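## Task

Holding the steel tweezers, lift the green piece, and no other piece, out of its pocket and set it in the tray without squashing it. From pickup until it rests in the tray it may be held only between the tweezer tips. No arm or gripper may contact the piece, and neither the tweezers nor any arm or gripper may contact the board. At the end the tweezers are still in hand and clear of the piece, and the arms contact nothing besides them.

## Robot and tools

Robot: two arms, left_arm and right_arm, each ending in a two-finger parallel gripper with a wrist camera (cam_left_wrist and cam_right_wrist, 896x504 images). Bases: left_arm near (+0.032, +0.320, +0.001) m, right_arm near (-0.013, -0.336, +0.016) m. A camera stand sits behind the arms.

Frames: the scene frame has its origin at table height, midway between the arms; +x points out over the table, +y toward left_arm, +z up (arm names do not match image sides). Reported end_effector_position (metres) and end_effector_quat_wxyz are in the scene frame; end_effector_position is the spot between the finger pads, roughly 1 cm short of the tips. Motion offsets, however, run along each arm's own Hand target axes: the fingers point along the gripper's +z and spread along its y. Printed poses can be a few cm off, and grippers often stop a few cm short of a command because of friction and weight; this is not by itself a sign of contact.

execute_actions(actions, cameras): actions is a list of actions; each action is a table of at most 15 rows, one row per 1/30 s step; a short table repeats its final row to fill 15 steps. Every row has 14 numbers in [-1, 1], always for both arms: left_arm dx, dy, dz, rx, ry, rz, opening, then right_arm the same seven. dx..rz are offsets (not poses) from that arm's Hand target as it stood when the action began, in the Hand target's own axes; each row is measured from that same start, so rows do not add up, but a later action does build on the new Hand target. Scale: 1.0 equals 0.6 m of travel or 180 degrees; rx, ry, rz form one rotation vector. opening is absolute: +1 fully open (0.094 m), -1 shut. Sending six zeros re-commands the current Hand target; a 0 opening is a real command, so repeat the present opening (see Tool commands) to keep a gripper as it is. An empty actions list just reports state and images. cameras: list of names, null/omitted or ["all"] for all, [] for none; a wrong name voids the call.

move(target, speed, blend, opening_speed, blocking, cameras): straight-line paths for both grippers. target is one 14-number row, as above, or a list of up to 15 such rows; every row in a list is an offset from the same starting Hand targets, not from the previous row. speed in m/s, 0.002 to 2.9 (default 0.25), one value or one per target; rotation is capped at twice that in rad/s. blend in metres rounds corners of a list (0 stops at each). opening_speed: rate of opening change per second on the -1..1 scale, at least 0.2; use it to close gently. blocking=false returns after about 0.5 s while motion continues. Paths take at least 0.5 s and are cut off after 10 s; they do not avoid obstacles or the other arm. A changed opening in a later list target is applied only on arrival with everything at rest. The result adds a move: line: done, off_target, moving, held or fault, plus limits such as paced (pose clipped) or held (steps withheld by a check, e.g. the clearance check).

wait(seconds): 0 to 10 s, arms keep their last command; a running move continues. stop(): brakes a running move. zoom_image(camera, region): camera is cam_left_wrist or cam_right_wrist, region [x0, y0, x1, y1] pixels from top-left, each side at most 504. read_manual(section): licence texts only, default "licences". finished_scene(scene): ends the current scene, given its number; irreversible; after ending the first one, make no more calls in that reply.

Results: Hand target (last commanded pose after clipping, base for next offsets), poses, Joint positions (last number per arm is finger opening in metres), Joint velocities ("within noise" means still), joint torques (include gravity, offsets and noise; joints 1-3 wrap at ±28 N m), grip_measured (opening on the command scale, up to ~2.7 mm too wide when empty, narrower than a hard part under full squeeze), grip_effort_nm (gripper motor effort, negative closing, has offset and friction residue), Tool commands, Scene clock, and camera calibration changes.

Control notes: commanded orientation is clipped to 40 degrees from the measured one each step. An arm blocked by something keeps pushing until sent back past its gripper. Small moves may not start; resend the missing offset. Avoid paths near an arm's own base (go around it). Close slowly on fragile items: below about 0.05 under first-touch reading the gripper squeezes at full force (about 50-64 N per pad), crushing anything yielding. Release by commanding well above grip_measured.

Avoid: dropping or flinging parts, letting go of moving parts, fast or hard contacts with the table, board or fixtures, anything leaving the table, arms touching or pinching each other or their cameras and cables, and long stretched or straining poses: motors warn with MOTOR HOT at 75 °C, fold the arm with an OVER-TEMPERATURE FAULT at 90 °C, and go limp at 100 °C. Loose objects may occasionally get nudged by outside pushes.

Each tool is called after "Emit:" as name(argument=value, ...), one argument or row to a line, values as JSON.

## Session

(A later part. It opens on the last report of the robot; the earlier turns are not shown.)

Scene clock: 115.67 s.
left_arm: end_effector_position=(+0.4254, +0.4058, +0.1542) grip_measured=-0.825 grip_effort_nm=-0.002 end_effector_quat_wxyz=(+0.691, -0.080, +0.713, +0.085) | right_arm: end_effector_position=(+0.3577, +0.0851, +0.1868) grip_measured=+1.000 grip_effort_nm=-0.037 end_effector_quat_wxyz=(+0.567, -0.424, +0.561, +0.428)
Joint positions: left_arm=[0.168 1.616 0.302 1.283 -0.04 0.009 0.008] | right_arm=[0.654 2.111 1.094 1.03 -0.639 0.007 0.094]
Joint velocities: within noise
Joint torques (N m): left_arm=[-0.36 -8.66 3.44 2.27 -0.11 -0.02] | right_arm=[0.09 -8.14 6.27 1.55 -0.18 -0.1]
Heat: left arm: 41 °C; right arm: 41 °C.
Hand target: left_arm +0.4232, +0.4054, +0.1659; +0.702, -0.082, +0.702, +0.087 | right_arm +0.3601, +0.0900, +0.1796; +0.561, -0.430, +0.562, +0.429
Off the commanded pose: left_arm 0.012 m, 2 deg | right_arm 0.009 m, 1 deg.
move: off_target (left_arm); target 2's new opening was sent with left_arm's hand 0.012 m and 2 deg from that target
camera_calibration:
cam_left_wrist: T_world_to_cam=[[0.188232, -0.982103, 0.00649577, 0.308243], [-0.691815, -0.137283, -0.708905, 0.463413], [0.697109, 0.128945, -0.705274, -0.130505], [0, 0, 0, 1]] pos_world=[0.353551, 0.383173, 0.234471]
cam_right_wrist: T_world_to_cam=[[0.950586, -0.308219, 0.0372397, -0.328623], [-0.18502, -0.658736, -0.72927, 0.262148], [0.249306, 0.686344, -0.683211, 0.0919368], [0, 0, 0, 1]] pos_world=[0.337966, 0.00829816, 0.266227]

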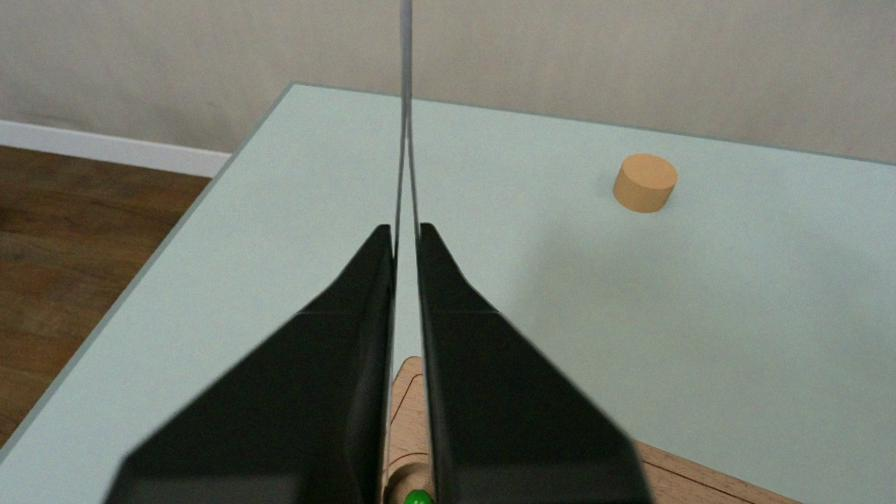

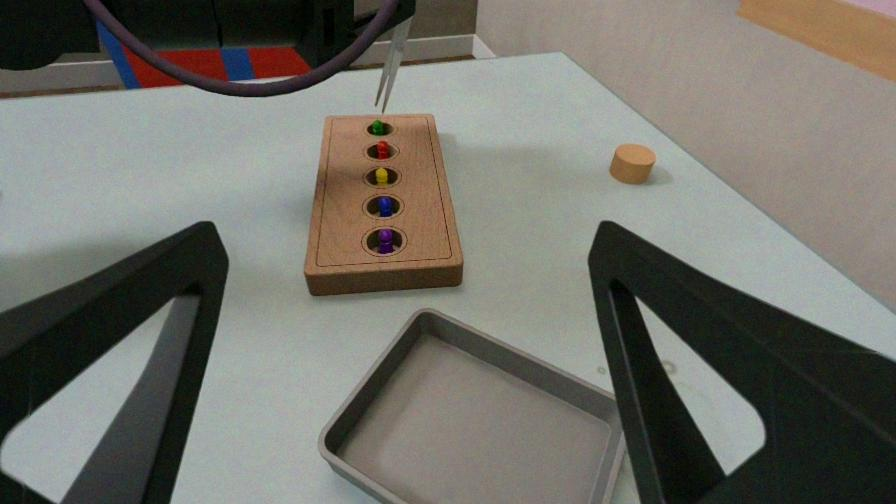

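Emit:
move(
  target=[0.015,-0.0036,-0.0062,0,0,0,-0.825,0,0,0,0,0,0,1],
  speed=0.06,
)

Emit:
zoom_image(
  camera="cam_left_wrist",
  region=[300, 304, 520, 504],
)

Emit:
zoom_image(
  camera="cam_right_wrist",
  region=[340, 80, 440, 170],
)

Scene clock: 118.40 s.
left_arm: end_effector_position=(+0.4205, +0.4028, +0.1559) grip_measured=-0.825 grip_effort_nm=0.012 end_effector_quat_wxyz=(+0.697, -0.080, +0.707, +0.086) | right_arm: end_effector_position=(+0.3577, +0.0851, +0.1868) grip_measured=+1.000 grip_effort_nm=-0.037 end_effector_quat_wxyz=(+0.567, -0.424, +0.561, +0.428)
Joint positions: left_arm=[0.158 1.616 0.277 1.326 -0.05 0.009 0.008] | right_arm=[0.654 2.111 1.094 1.03 -0.639 0.007 0.094]
Joint velocities: within noise
Joint torques (N m): left_arm=[-0.46 -4.59 3.41 2.54 -0.09 -0.02] | right_arm=[0.08 -8.14 6.26 1.55 -0.18 -0.1]
Heat: left arm: 40 °C; right arm: 41 °C.
Hand target: left_arm +0.4201, +0.4023, +0.1569; +0.702, -0.082, +0.702, +0.087 | right_arm +0.3601, +0.0900, +0.1796; +0.561, -0.430, +0.562, +0.429
Off the commanded pose: left_arm 0.001 m, 1 deg | right_arm 0.009 m, 1 deg.
move: done
camera_calibration:
cam_left_wrist: T_world_to_cam=[[0.188431, -0.982067, 0.00625541, 0.306178], [-0.678985, -0.134875, -0.721657, 0.45637], [0.709558, 0.131735, -0.692223, -0.13385], [0, 0, 0, 1]] pos_world=[0.347149, 0.379873, 0.234773]
cam_right_wrist: T_world_to_cam=[[0.950586, -0.308219, 0.0372397, -0.328623], [-0.18502, -0.658736, -0.72927, 0.262148], [0.249306, 0.686344, -0.683211, 0.0919368], [0, 0, 0, 1]] pos_world=[0.337966, 0.00829816, 0.266227]

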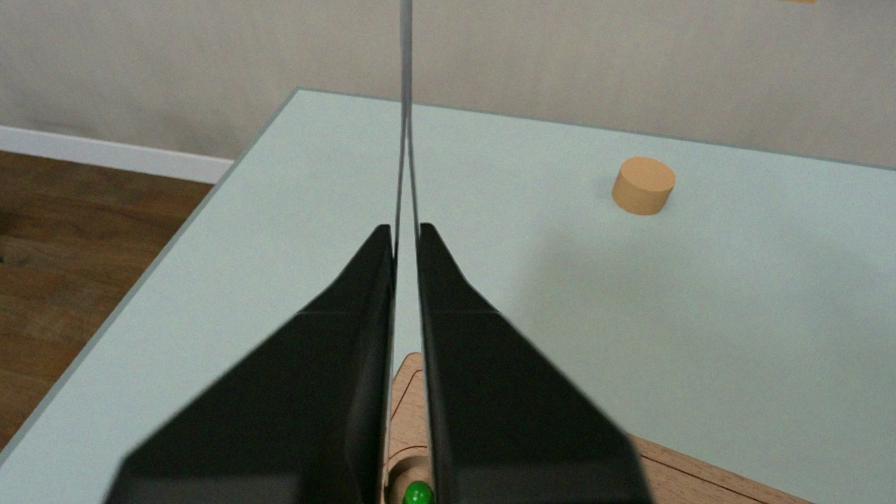

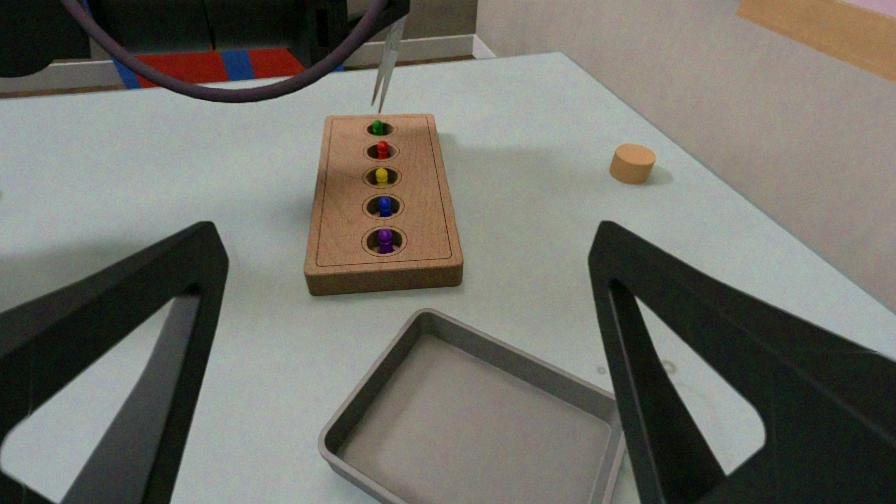

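Scaled by 2.291 from the camera's 896x504 image, which has a finer 1280x720 frame.

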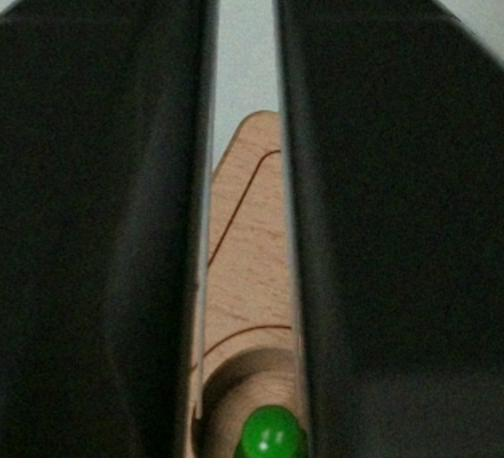

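Scaled by 5.040 from the camera's 896x504 image, which has a finer 1280x720 frame.

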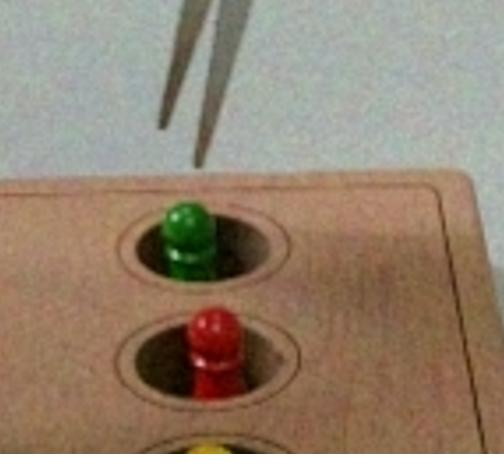

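Emit:
move(
  target=[0.0067,-0.004,-0.001,0,0,0,-0.825,0,0,0,0,0,0,1],
  speed=0.06,
)

Emit:
zoom_image(
  camera="cam_left_wrist",
  region=[300, 304, 520, 504],
)

Emit:
zoom_image(
  camera="cam_right_wrist",
  region=[340, 80, 440, 170],
)

Scene clock: 120.80 s.
left_arm: end_effector_position=(+0.4205, +0.4004, +0.1507) grip_measured=-0.825 grip_effort_nm=-0.002 end_effector_quat_wxyz=(+0.696, -0.080, +0.708, +0.086) | right_arm: end_effector_position=(+0.3577, +0.0851, +0.1868) grip_measured=+1.000 grip_effort_nm=-0.037 end_effector_quat_wxyz=(+0.567, -0.424, +0.561, +0.428)
Joint positions: left_arm=[0.147 1.645 0.271 1.358 -0.061 0.009 0.008] | right_arm=[0.654 2.111 1.094 1.03 -0.639 0.007 0.094]
Joint velocities: within noise
Joint torques (N m): left_arm=[-0.39 -4.77 3.22 2.56 -0.08 -0.01] | right_arm=[0.09 -8.14 6.26 1.55 -0.18 -0.1]
Heat: left arm: 40 °C; right arm: 41 °C.
Hand target: left_arm +0.4200, +0.3999, +0.1527; +0.702, -0.082, +0.702, +0.087 | right_arm +0.3601, +0.0900, +0.1796; +0.561, -0.430, +0.562, +0.429
Off the commanded pose: left_arm 0.002 m, 1 deg | right_arm 0.009 m, 1 deg.
move: done
camera_calibration:
cam_left_wrist: T_world_to_cam=[[0.188496, -0.982055, 0.00610324, 0.303804], [-0.681359, -0.135251, -0.719345, 0.453078], [0.707262, 0.131435, -0.694626, -0.135745], [0, 0, 0, 1]] pos_world=[0.34745, 0.377473, 0.229773]
cam_right_wrist: T_world_to_cam=[[0.950586, -0.308219, 0.0372397, -0.328623], [-0.18502, -0.658736, -0.72927, 0.262148], [0.249306, 0.686344, -0.683211, 0.0919368], [0, 0, 0, 1]] pos_world=[0.337966, 0.00829816, 0.266227]

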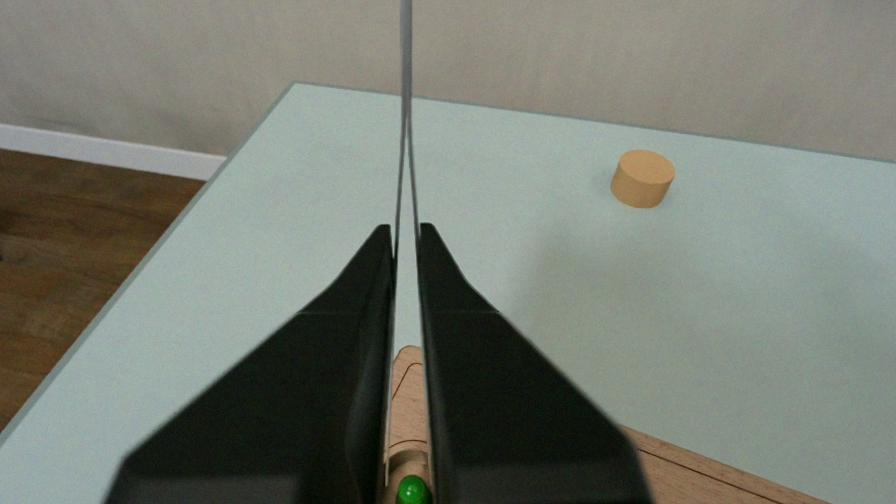

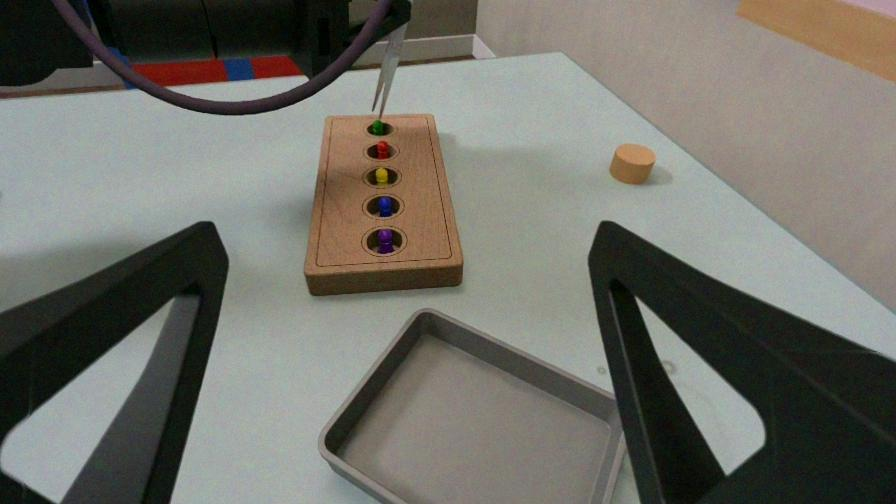

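Scaled by 2.291 from the camera's 896x504 image, which has a finer 1280x720 frame.

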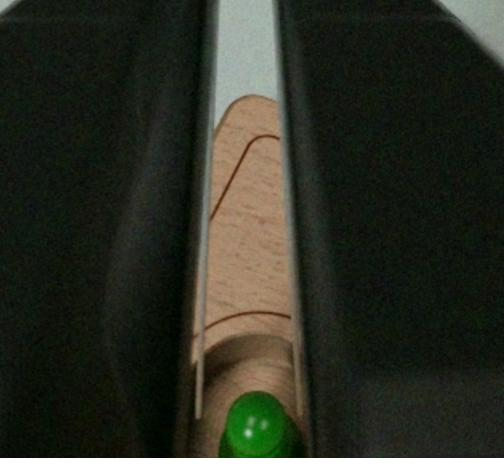

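Scaled by 5.040 from the camera's 896x504 image, which has a finer 1280x720 frame.

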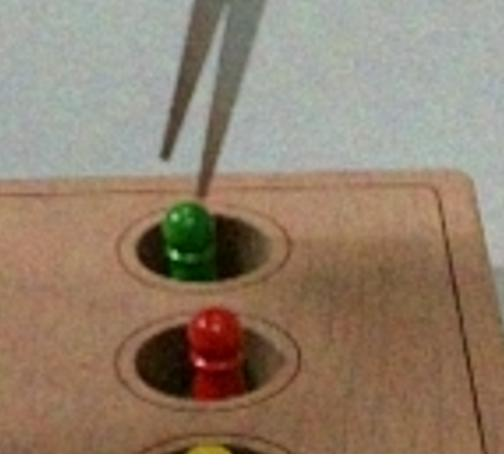

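Emit:
move(
  target=[0.0175,-0.001,0.0016,0,0,0,-0.825,0,0,0,0,0,0,1],
  speed=0.05,
)

Emit:
zoom_image(
  camera="cam_left_wrist",
  region=[300, 304, 520, 504],
)

Emit:
zoom_image(
  camera="cam_right_wrist",
  region=[340, 80, 440, 170],
)

Scene clock: 123.23 s.
left_arm: end_effector_position=(+0.4215, +0.4001, +0.1398) grip_measured=-0.825 grip_effort_nm=0.002 end_effector_quat_wxyz=(+0.696, -0.080, +0.709, +0.086) | right_arm: end_effector_position=(+0.3577, +0.0851, +0.1868) grip_measured=+1.000 grip_effort_nm=-0.032 end_effector_quat_wxyz=(+0.567, -0.424, +0.561, +0.428)
Joint positions: left_arm=[0.146 1.723 0.265 1.44 -0.063 0.009 0.008] | right_arm=[0.654 2.111 1.094 1.03 -0.639 0.007 0.094]
Joint velocities: within noise
Joint torques (N m): left_arm=[-0.43 -4.83 2.84 2.59 -0.1 -0.01] | right_arm=[0.09 -8.13 6.26 1.55 -0.18 -0.1]
Heat: left arm: 40 °C; right arm: 41 °C.
Hand target: left_arm +0.4211, +0.3997, +0.1422; +0.702, -0.082, +0.702, +0.087 | right_arm +0.3601, +0.0900, +0.1796; +0.561, -0.430, +0.562, +0.429
Off the commanded pose: left_arm 0.002 m, 1 deg | right_arm 0.009 m, 1 deg.
move: done
camera_calibration:
cam_left_wrist: T_world_to_cam=[[0.188451, -0.982064, 0.00603099, 0.303481], [-0.682482, -0.135374, -0.718256, 0.446371], [0.70619, 0.13124, -0.695753, -0.143305], [0, 0, 0, 1]] pos_world=[0.34865, 0.377273, 0.219073]
cam_right_wrist: T_world_to_cam=[[0.950586, -0.308219, 0.0372397, -0.328623], [-0.18502, -0.658736, -0.72927, 0.262148], [0.249306, 0.686344, -0.683211, 0.0919368], [0, 0, 0, 1]] pos_world=[0.337966, 0.00829816, 0.266227]

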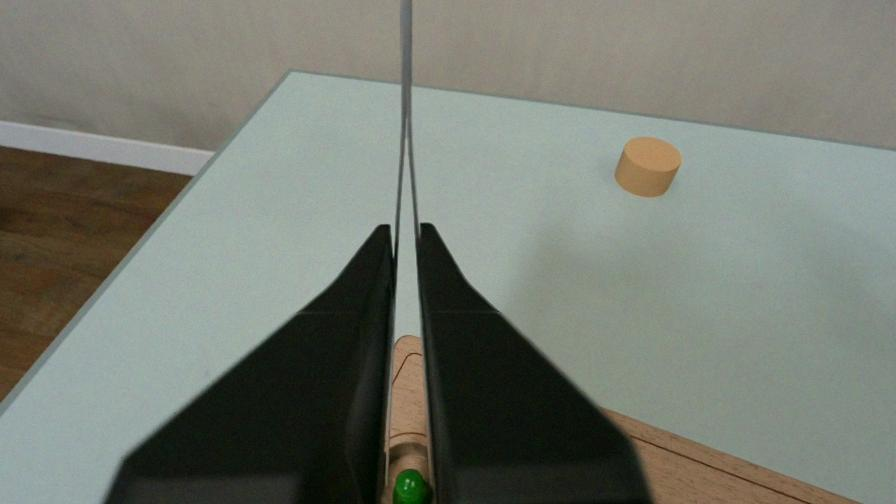

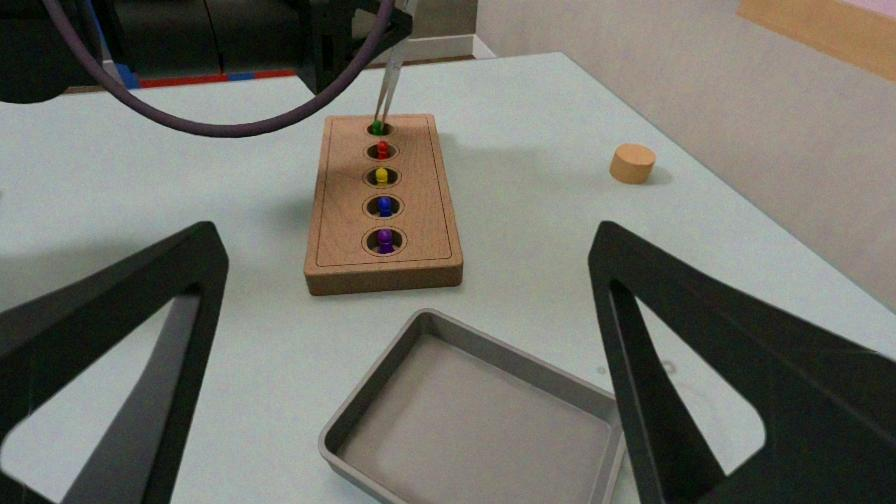

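Scaled by 2.291 from the camera's 896x504 image, which has a finer 1280x720 frame.

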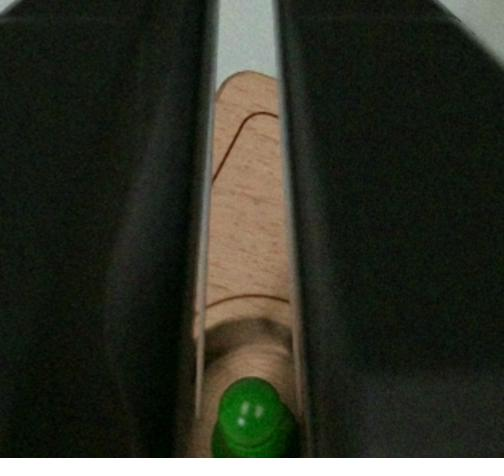

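Scaled by 5.040 from the camera's 896x504 image, which has a finer 1280x720 frame.

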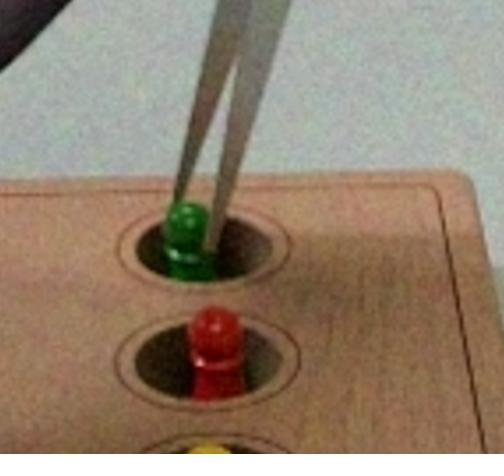

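Emit:
move(
  target=[
    [0.0033,0,-0.0016,0,0,0,-0.825,0,0,0,0,0,0,1],
    [0.0033,0,-0.0016,0,0,0,-0.86,0,0,0,0,0,0,1],
    [0.0033,0,-0.0016,0,0,0,-0.86,0,0,0,0,0,0,1],
  ],
  speed=0.05,
  opening_speed=0.2,
)

Emit:
zoom_image(
  camera="cam_left_wrist",
  region=[300, 304, 520, 504],
)

Emit:
zoom_image(
  camera="cam_right_wrist",
  region=[340, 80, 440, 170],
)

Scene clock: 126.70 s.
left_arm: end_effector_position=(+0.4208, +0.4001, +0.1379) grip_measured=-0.855 grip_effort_nm=-0.276 end_effector_quat_wxyz=(+0.696, -0.080, +0.709, +0.086) | right_arm: end_effector_position=(+0.3577, +0.0851, +0.1868) grip_measured=+1.000 grip_effort_nm=-0.037 end_effector_quat_wxyz=(+0.567, -0.424, +0.561, +0.428)
Joint positions: left_arm=[0.146 1.735 0.261 1.457 -0.064 0.009 0.007] | right_arm=[0.654 2.111 1.094 1.03 -0.639 0.007 0.094]
Joint velocities: within noise
Joint torques (N m): left_arm=[-0.39 -4.97 2.77 2.58 -0.1 -0.03] | right_arm=[0.09 -8.14 6.26 1.55 -0.18 -0.1]
Heat: left arm: 40 °C; right arm: 41 °C.
Hand target: left_arm +0.4202, +0.3995, +0.1403; +0.702, -0.082, +0.702, +0.087 | right_arm +0.3601, +0.0900, +0.1796; +0.561, -0.430, +0.562, +0.429
Off the commanded pose: left_arm 0.002 m, 1 deg | right_arm 0.009 m, 1 deg.
move: done
camera_calibration:
cam_left_wrist: T_world_to_cam=[[0.188803, -0.981997, 0.0060312, 0.303379], [-0.68221, -0.135577, -0.718477, 0.444544], [0.706359, 0.131536, -0.695525, -0.14434], [0, 0, 0, 1]] pos_world=[0.34795, 0.377173, 0.217173]
cam_right_wrist: T_world_to_cam=[[0.950586, -0.308219, 0.0372397, -0.328623], [-0.18502, -0.658736, -0.72927, 0.262148], [0.249306, 0.686344, -0.683211, 0.0919368], [0, 0, 0, 1]] pos_world=[0.337966, 0.00829816, 0.266227]

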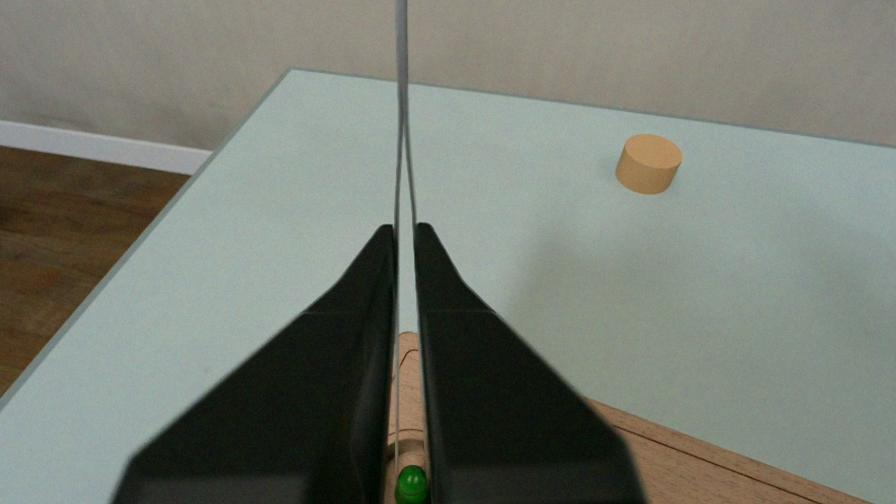

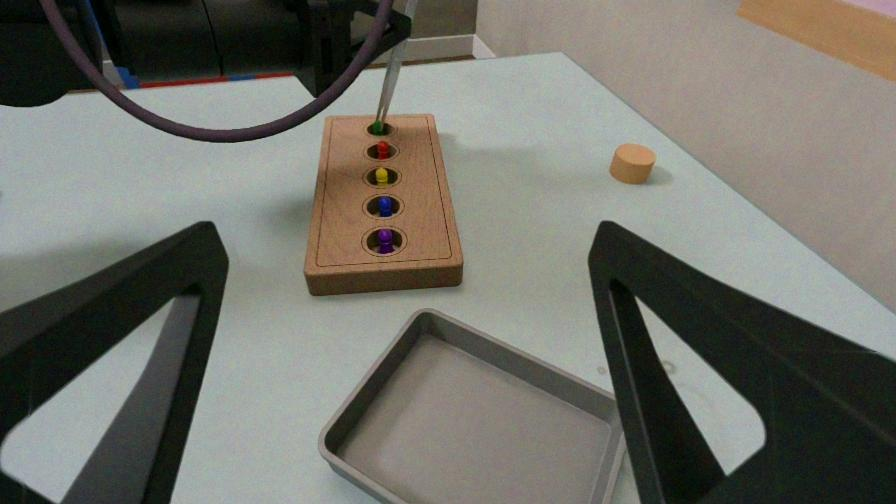

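Scaled by 2.291 from the camera's 896x504 image, which has a finer 1280x720 frame.

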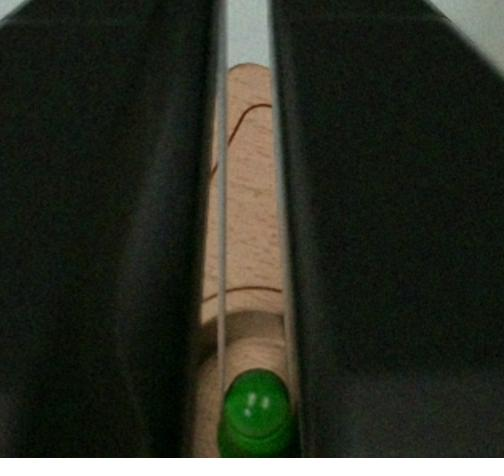

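Scaled by 5.040 from the camera's 896x504 image, which has a finer 1280x720 frame.

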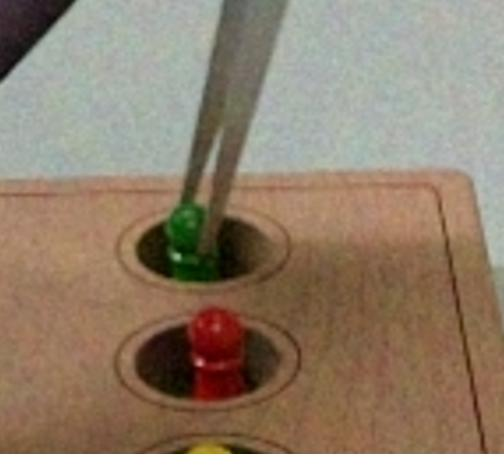

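Emit:
move(
  target=[
    [0,0,0,0,0,0,-0.867,0,0,0,0,0,0,1],
    [-0.06,0,0,0,0,0,-0.867,0,0,0,0,0,0,1],
  ],
  speed=0.06,
  opening_speed=0.2,
)

Emit:
zoom_image(
  camera="cam_left_wrist",
  region=[300, 304, 520, 504],
)

Emit:
zoom_image(
  camera="cam_right_wrist",
  region=[340, 60, 440, 150],
)

Scene clock: 129.70 s.
left_arm: end_effector_position=(+0.4162, +0.3996, +0.1569) grip_measured=-0.861 grip_effort_nm=-0.339 end_effector_quat_wxyz=(+0.683, -0.081, +0.720, +0.086) | right_arm: end_effector_position=(+0.3577, +0.0851, +0.1868) grip_measured=+1.000 grip_effort_nm=-0.032 end_effector_quat_wxyz=(+0.567, -0.424, +0.561, +0.428)
Joint positions: left_arm=[0.146 1.527 0.275 1.201 -0.066 0.009 0.007] | right_arm=[0.654 2.111 1.094 1.03 -0.639 0.007 0.094]
Joint velocities: within noise
Joint torques (N m): left_arm=[-0.62 -7.65 5.6 2.29 -0.09 -0.02] | right_arm=[0.08 -8.14 6.26 1.54 -0.18 -0.1]
Heat: left arm: 40 °C; right arm: 41 °C.
Hand target: left_arm +0.4202, +0.3993, +0.1762; +0.702, -0.082, +0.702, +0.087 | right_arm +0.3601, +0.0900, +0.1796; +0.561, -0.430, +0.562, +0.429
Off the commanded pose: left_arm 0.020 m, 3 deg | right_arm 0.009 m, 1 deg.
move: off_target (left_arm)
camera_calibration:
cam_left_wrist: T_world_to_cam=[[0.190868, -0.981601, 0.00529536, 0.302822], [-0.705833, -0.140991, -0.694206, 0.463104], [0.68218, 0.128764, -0.719757, -0.112839], [0, 0, 0, 1]] pos_world=[0.346051, 0.377073, 0.238669]
cam_right_wrist: T_world_to_cam=[[0.950586, -0.308219, 0.0372397, -0.328623], [-0.18502, -0.658736, -0.72927, 0.262148], [0.249306, 0.686344, -0.683211, 0.0919368], [0, 0, 0, 1]] pos_world=[0.337966, 0.00829816, 0.266227]

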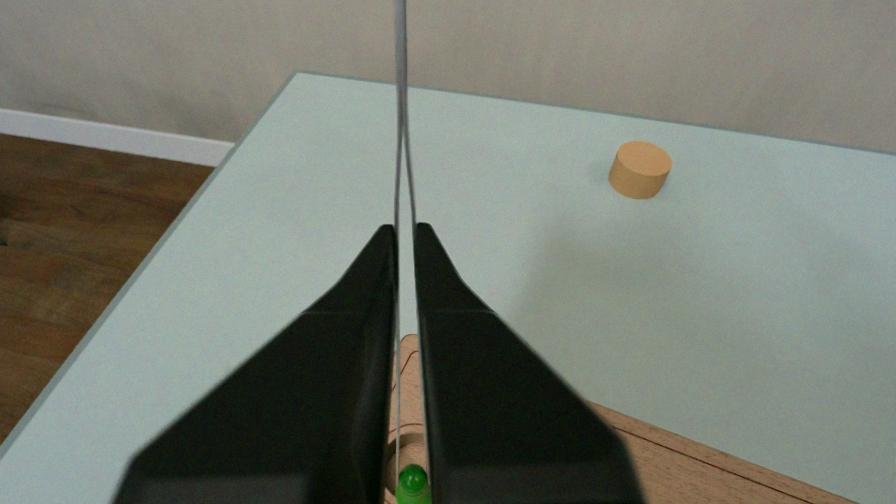

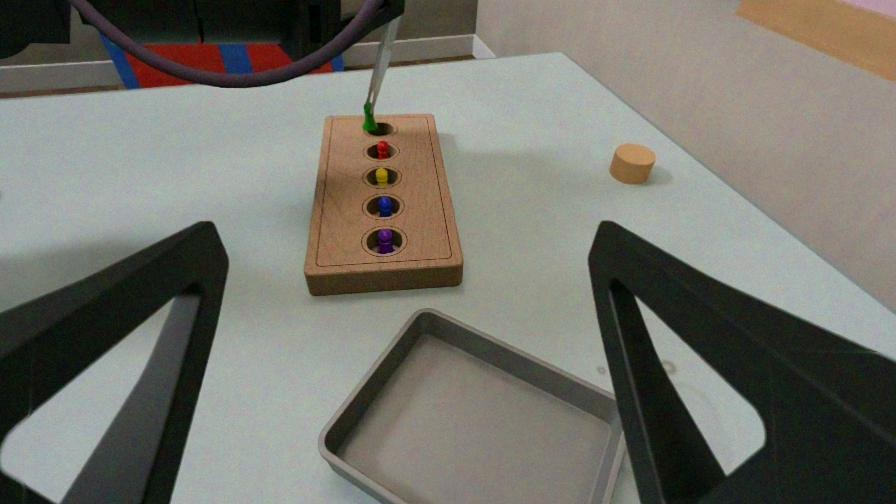

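Scaled by 2.291 from the camera's 896x504 image, which has a finer 1280x720 frame.

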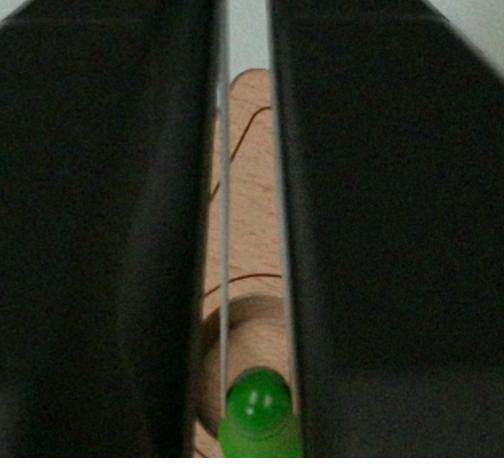

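Scaled by 5.040 from the camera's 896x504 image, which has a finer 1280x720 frame.

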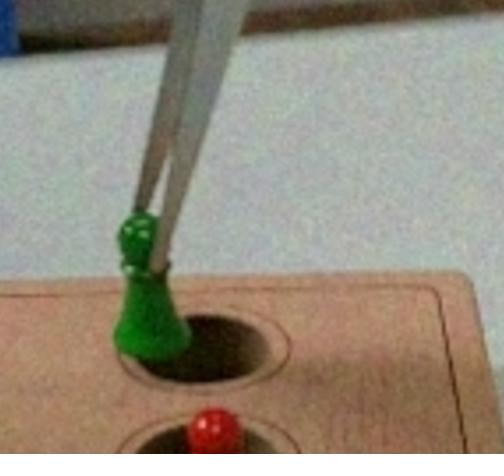

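Emit:
move(
  target=[
    [-0.1,0,0,0,0,0,-0.867,-0.033,-0.054,-0.33,0,0,0,1],
    [-0.1,-0.4767,-0.1145,0.133,0,0,-0.867,-0.033,-0.054,-0.33,0,0,0,1],
  ],
  speed=[0.2,0.22],
  blend=[0.02,0],
)

Emit:
zoom_image(
  camera="cam_left_wrist",
  region=[300, 304, 520, 504],
)

Scene clock: 134.77 s.
left_arm: end_effector_position=(+0.4158, +0.1066, +0.2200) grip_measured=-0.861 grip_effort_nm=-0.335 end_effector_quat_wxyz=(+0.690, +0.081, +0.717, -0.055) | right_arm: end_effector_position=(+0.3462, -0.1087, +0.1898) grip_measured=+1.000 grip_effort_nm=-0.032 end_effector_quat_wxyz=(+0.552, -0.420, +0.576, +0.433)
Joint positions: left_arm=[-0.743 1.505 0.615 0.842 -0.525 0.009 0.007] | right_arm=[0.169 1.816 0.695 1.082 -1.126 -0.001 0.094]
Joint velocities: within noise
Joint torques (N m): left_arm=[-0.06 -5.65 7.51 2.39 -0.16 -0.05] | right_arm=[-0.17 -9.8 2.84 1.63 -0.24 -0.06]
Heat: left arm: 41 °C; right arm: 40 °C.
Hand target: left_arm +0.4212, +0.1047, +0.2343; +0.704, +0.065, +0.705, -0.061 | right_arm +0.3398, -0.1096, +0.1998; +0.561, -0.430, +0.562, +0.429
Off the commanded pose: left_arm 0.015 m, 3 deg | right_arm 0.012 m, 2 deg.
move: off_target (left_arm, right_arm)
camera_calibration:
cam_left_wrist: T_world_to_cam=[[-0.235244, -0.971811, -0.0156221, 0.195645], [-0.690751, 0.178473, -0.700721, 0.426411], [0.683756, -0.154049, -0.713264, -0.00136486], [0, 0, 0, 1]] pos_world=[0.341501, 0.113817, 0.300878]
cam_right_wrist: T_world_to_cam=[[0.95181, -0.306676, 0.00286745, -0.371372], [-0.21414, -0.67125, -0.709625, 0.139499], [0.219549, 0.674814, -0.704574, 0.24303], [0, 0, 0, 1]] pos_world=[0.329991, -0.184253, 0.271289]

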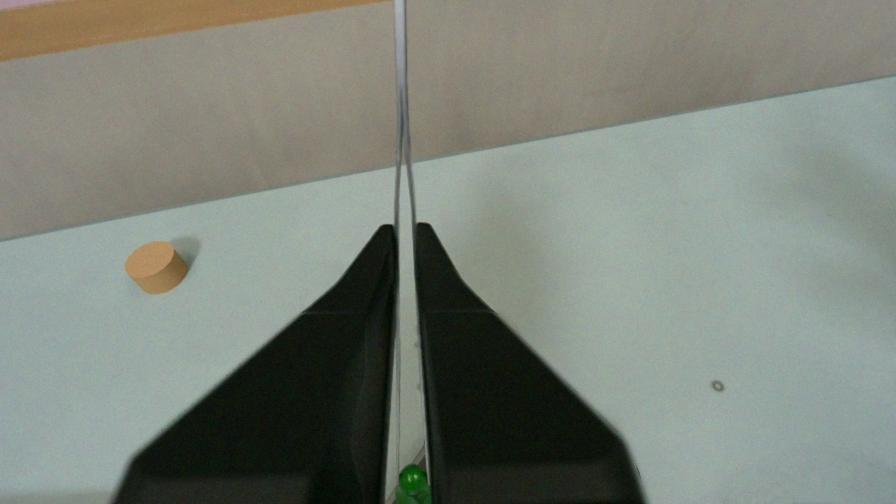

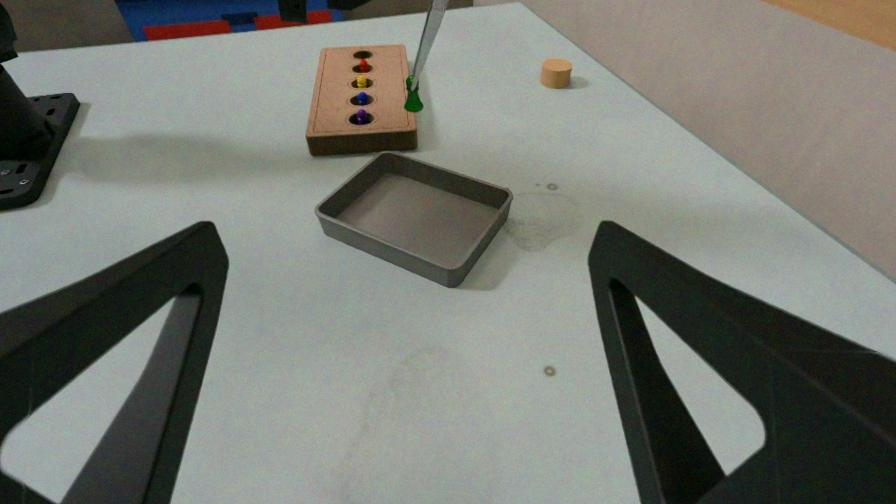

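Scaled by 2.291 from the camera's 896x504 image, which has a finer 1280x720 frame.

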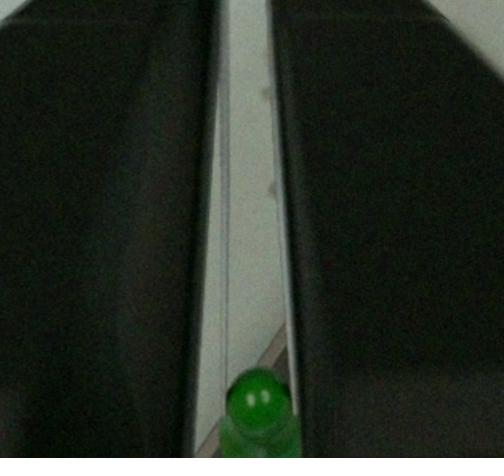

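Emit:
move(
  target=[
    [0.02,-0.0378,-0.0035,0,0,0,-0.867,0,0,0,0,0,0,1],
    [0.11,-0.0378,-0.0035,0,0,0,-0.867,0,0,0,0,0,0,1],
  ],
  speed=0.12,
  blend=[0.01,0],
)

Emit:
zoom_image(
  camera="cam_right_wrist",
  region=[300, 50, 550, 300],
)

Scene clock: 137.60 s.
left_arm: end_effector_position=(+0.4142, +0.0819, +0.1672) grip_measured=-0.861 grip_effort_nm=-0.330 end_effector_quat_wxyz=(+0.699, +0.074, +0.709, -0.060) | right_arm: end_effector_position=(+0.3462, -0.1087, +0.1898) grip_measured=+1.000 grip_effort_nm=-0.032 end_effector_quat_wxyz=(+0.552, -0.420, +0.576, +0.433)
Joint positions: left_arm=[-0.812 1.78 0.578 1.184 -0.595 0.008 0.007] | right_arm=[0.169 1.816 0.695 1.082 -1.126 -0.001 0.094]
Joint velocities: within noise
Joint torques (N m): left_arm=[-0.08 -6.82 4.3 2.41 -0.15 -0.01] | right_arm=[-0.17 -9.8 2.85 1.63 -0.23 -0.07]
Heat: left arm: 41 °C; right arm: 40 °C.
Hand target: left_arm +0.4151, +0.0831, +0.1681; +0.704, +0.065, +0.705, -0.061 | right_arm +0.3398, -0.1096, +0.1998; +0.561, -0.430, +0.562, +0.429
Off the commanded pose: left_arm 0.002 m, 1 deg | right_arm 0.012 m, 2 deg.
move: off_target (right_arm)
camera_calibration:
cam_left_wrist: T_world_to_cam=[[-0.233613, -0.972328, -0.00200474, 0.167589], [-0.674834, 0.16362, -0.719602, 0.390554], [0.700017, -0.166755, -0.694384, -0.0505536], [0, 0, 0, 1]] pos_world=[0.338099, 0.0906185, 0.246276]
cam_right_wrist: T_world_to_cam=[[0.95181, -0.306676, 0.00286745, -0.371372], [-0.21414, -0.67125, -0.709625, 0.139499], [0.219549, 0.674814, -0.704574, 0.24303], [0, 0, 0, 1]] pos_world=[0.329991, -0.184253, 0.271289]

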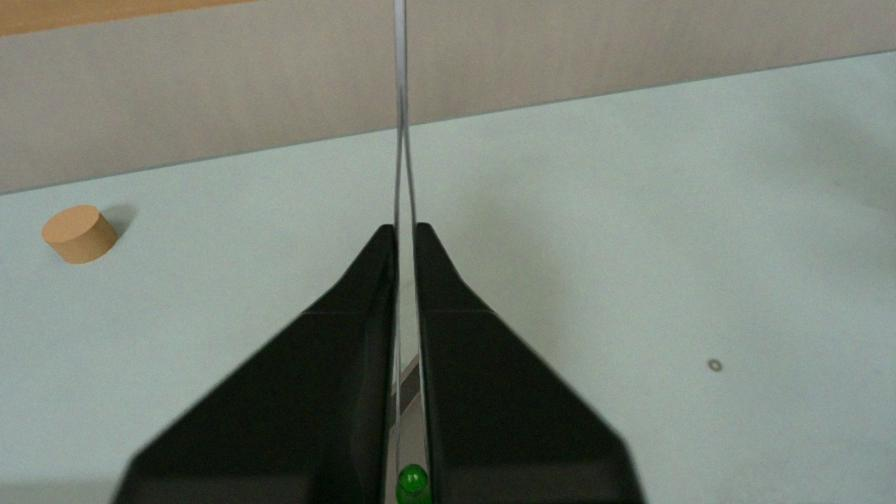

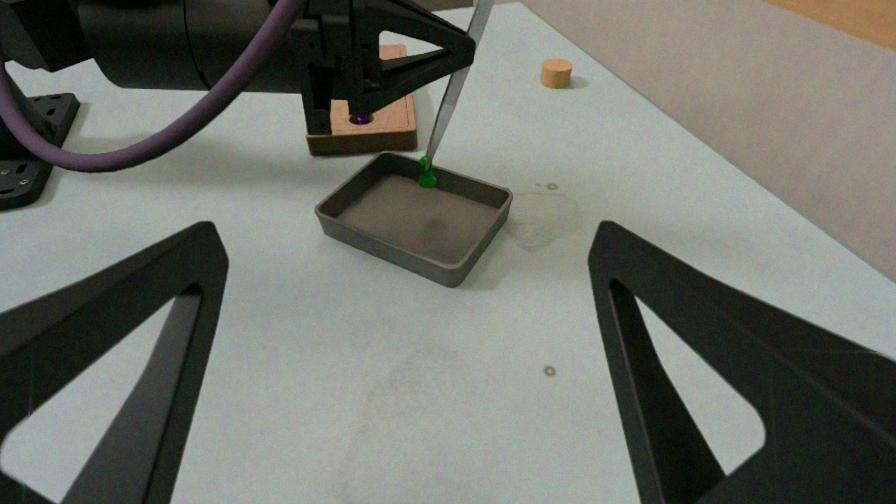

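Scaled by 2.016 from the camera's 896x504 image, which has a finer 1280x720 frame.

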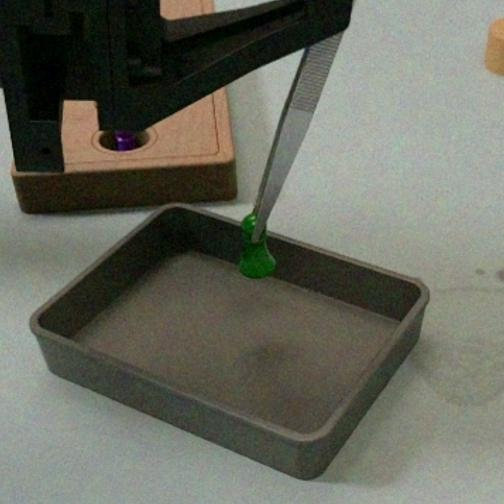

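Emit:
move(
  target=[0.06,-0.0017,-0.0098,0,0,0,-0.867,0,0,0,0,0,0,1],
  speed=0.1,
)

Emit:
zoom_image(
  camera="cam_right_wrist",
  region=[360, 120, 500, 260],
)

Scene clock: 139.90 s.
left_arm: end_effector_position=(+0.4101, +0.0828, +0.1324) grip_measured=-0.861 grip_effort_nm=-0.320 end_effector_quat_wxyz=(+0.699, +0.073, +0.709, -0.059) | right_arm: end_effector_position=(+0.3462, -0.1087, +0.1898) grip_measured=+1.000 grip_effort_nm=-0.037 end_effector_quat_wxyz=(+0.552, -0.420, +0.576, +0.433)
Joint positions: left_arm=[-0.822 1.931 0.54 1.372 -0.609 0.008 0.007] | right_arm=[0.169 1.816 0.695 1.082 -1.126 -0.001 0.094]
Joint velocities: within noise
Joint torques (N m): left_arm=[-0.4 -7.04 3.1 2.5 -0.14 -0.05] | right_arm=[-0.18 -9.8 2.85 1.63 -0.23 -0.07]
Heat: left arm: 41 °C; right arm: 40 °C.
Hand target: left_arm +0.4090, +0.0834, +0.1322; +0.704, +0.065, +0.705, -0.061 | right_arm +0.3398, -0.1096, +0.1998; +0.561, -0.430, +0.562, +0.429
Off the commanded pose: left_arm 0.001 m, 1 deg | right_arm 0.012 m, 2 deg.
move: off_target (right_arm)
camera_calibration:
cam_left_wrist: T_world_to_cam=[[-0.229918, -0.973206, -0.00270191, 0.166041], [-0.675664, 0.161621, -0.719275, 0.363053], [0.70044, -0.163549, -0.69472, -0.0721261], [0, 0, 0, 1]] pos_world=[0.333998, 0.0911191, 0.211476]
cam_right_wrist: T_world_to_cam=[[0.95181, -0.306676, 0.00286745, -0.371372], [-0.21414, -0.67125, -0.709625, 0.139499], [0.219549, 0.674814, -0.704574, 0.24303], [0, 0, 0, 1]] pos_world=[0.329991, -0.184253, 0.271289]

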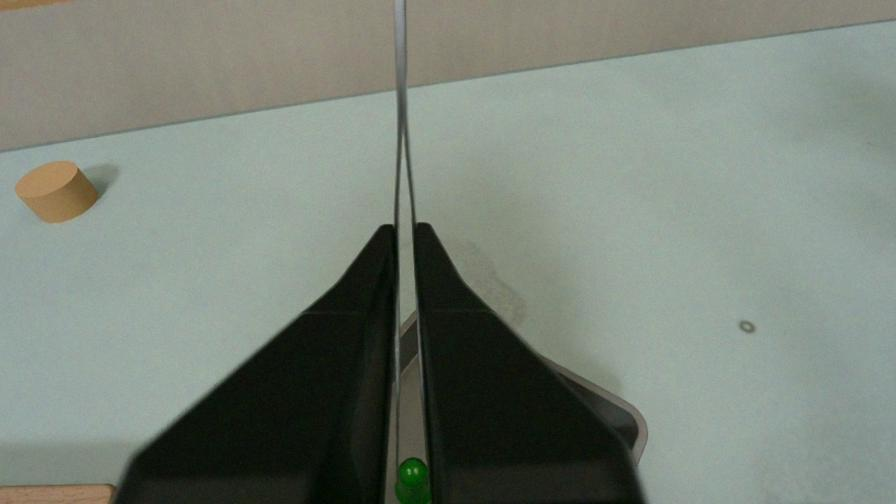

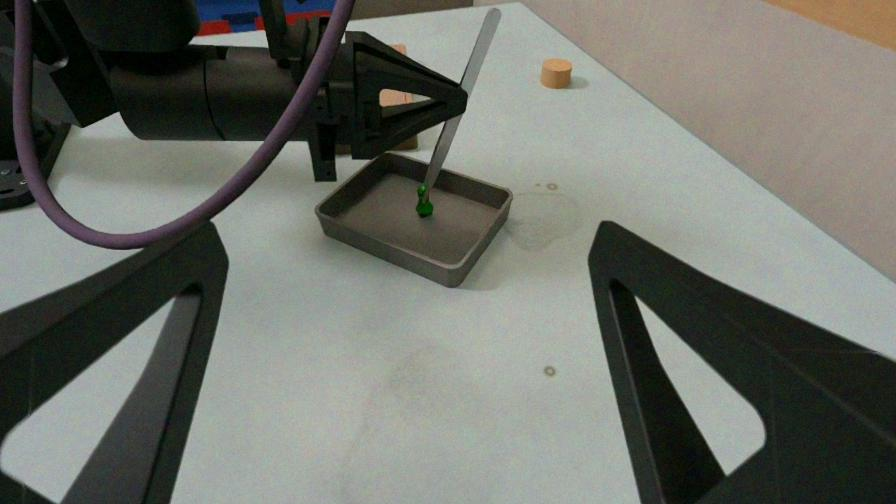

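Scaled by 3.600 from the camera's 896x504 image, which has a finer 1280x720 frame.

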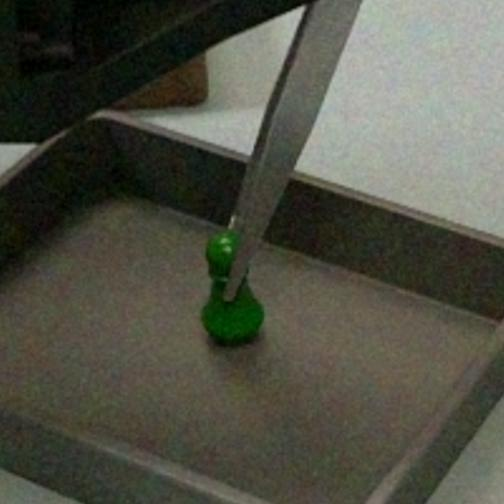

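Emit:
move(
  target=[0.0117,0,0,0,0,0,-0.867,0,0,0,0,0,0,1],
  speed=0.05,
)

Emit:
zoom_image(
  camera="cam_right_wrist",
  region=[380, 160, 460, 240],
)

Scene clock: 141.40 s.
left_arm: end_effector_position=(+0.4105, +0.0828, +0.1262) grip_measured=-0.861 grip_effort_nm=-0.320 end_effector_quat_wxyz=(+0.700, +0.072, +0.708, -0.059) | right_arm: end_effector_position=(+0.3462, -0.1087, +0.1898) grip_measured=+1.000 grip_effort_nm=-0.037 end_effector_quat_wxyz=(+0.552, -0.420, +0.576, +0.433)
Joint positions: left_arm=[-0.822 1.966 0.54 1.41 -0.611 0.008 0.007] | right_arm=[0.169 1.816 0.695 1.082 -1.126 -0.001 0.094]
Joint velocities: within noise
Joint torques (N m): left_arm=[-0.42 -6.97 2.85 2.43 -0.14 -0.05] | right_arm=[-0.17 -9.8 2.84 1.62 -0.23 -0.07]
Heat: left arm: 41 °C; right arm: 41 °C.
Hand target: left_arm +0.4090, +0.0834, +0.1250; +0.704, +0.066, +0.705, -0.061 | right_arm +0.3398, -0.1096, +0.1998; +0.561, -0.430, +0.562, +0.429
Off the commanded pose: left_arm 0.002 m, 1 deg | right_arm 0.012 m, 2 deg.
move: off_target (right_arm)
camera_calibration:
cam_left_wrist: T_world_to_cam=[[-0.228031, -0.973653, -0.00106099, 0.165144], [-0.67442, 0.158736, -0.721083, 0.358802], [0.702253, -0.163714, -0.692848, -0.0776867], [0, 0, 0, 1]] pos_world=[0.334197, 0.0911197, 0.205076]
cam_right_wrist: T_world_to_cam=[[0.95181, -0.306676, 0.00286745, -0.371372], [-0.21414, -0.67125, -0.709625, 0.139499], [0.219549, 0.674814, -0.704574, 0.24303], [0, 0, 0, 1]] pos_world=[0.329991, -0.184253, 0.271289]

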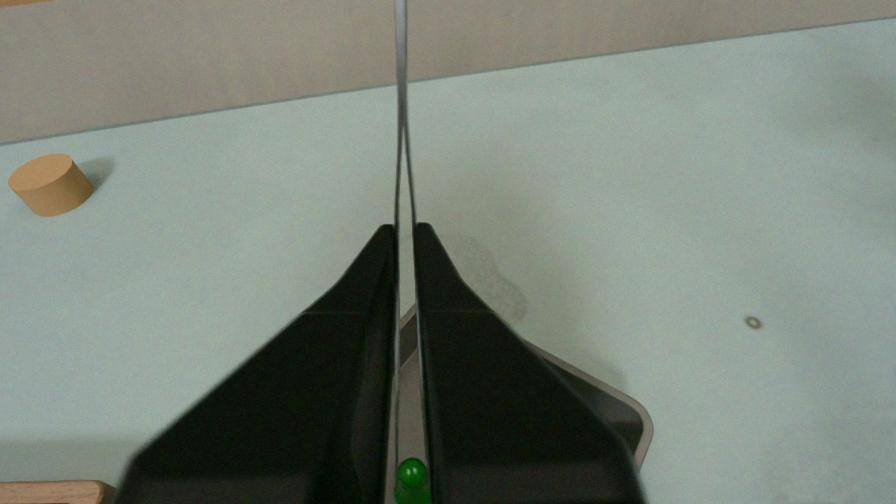

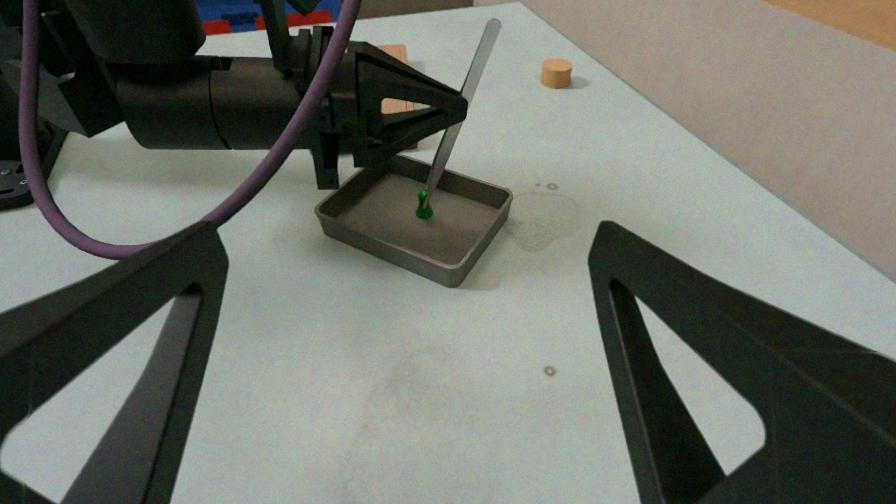

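Scaled by 6.300 from the camera's 896x504 image, which has a finer 1280x720 frame.

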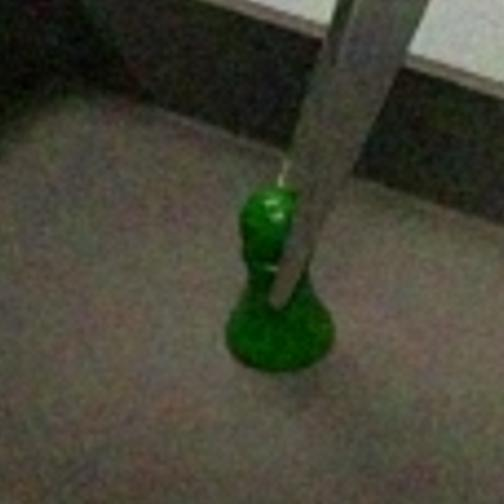

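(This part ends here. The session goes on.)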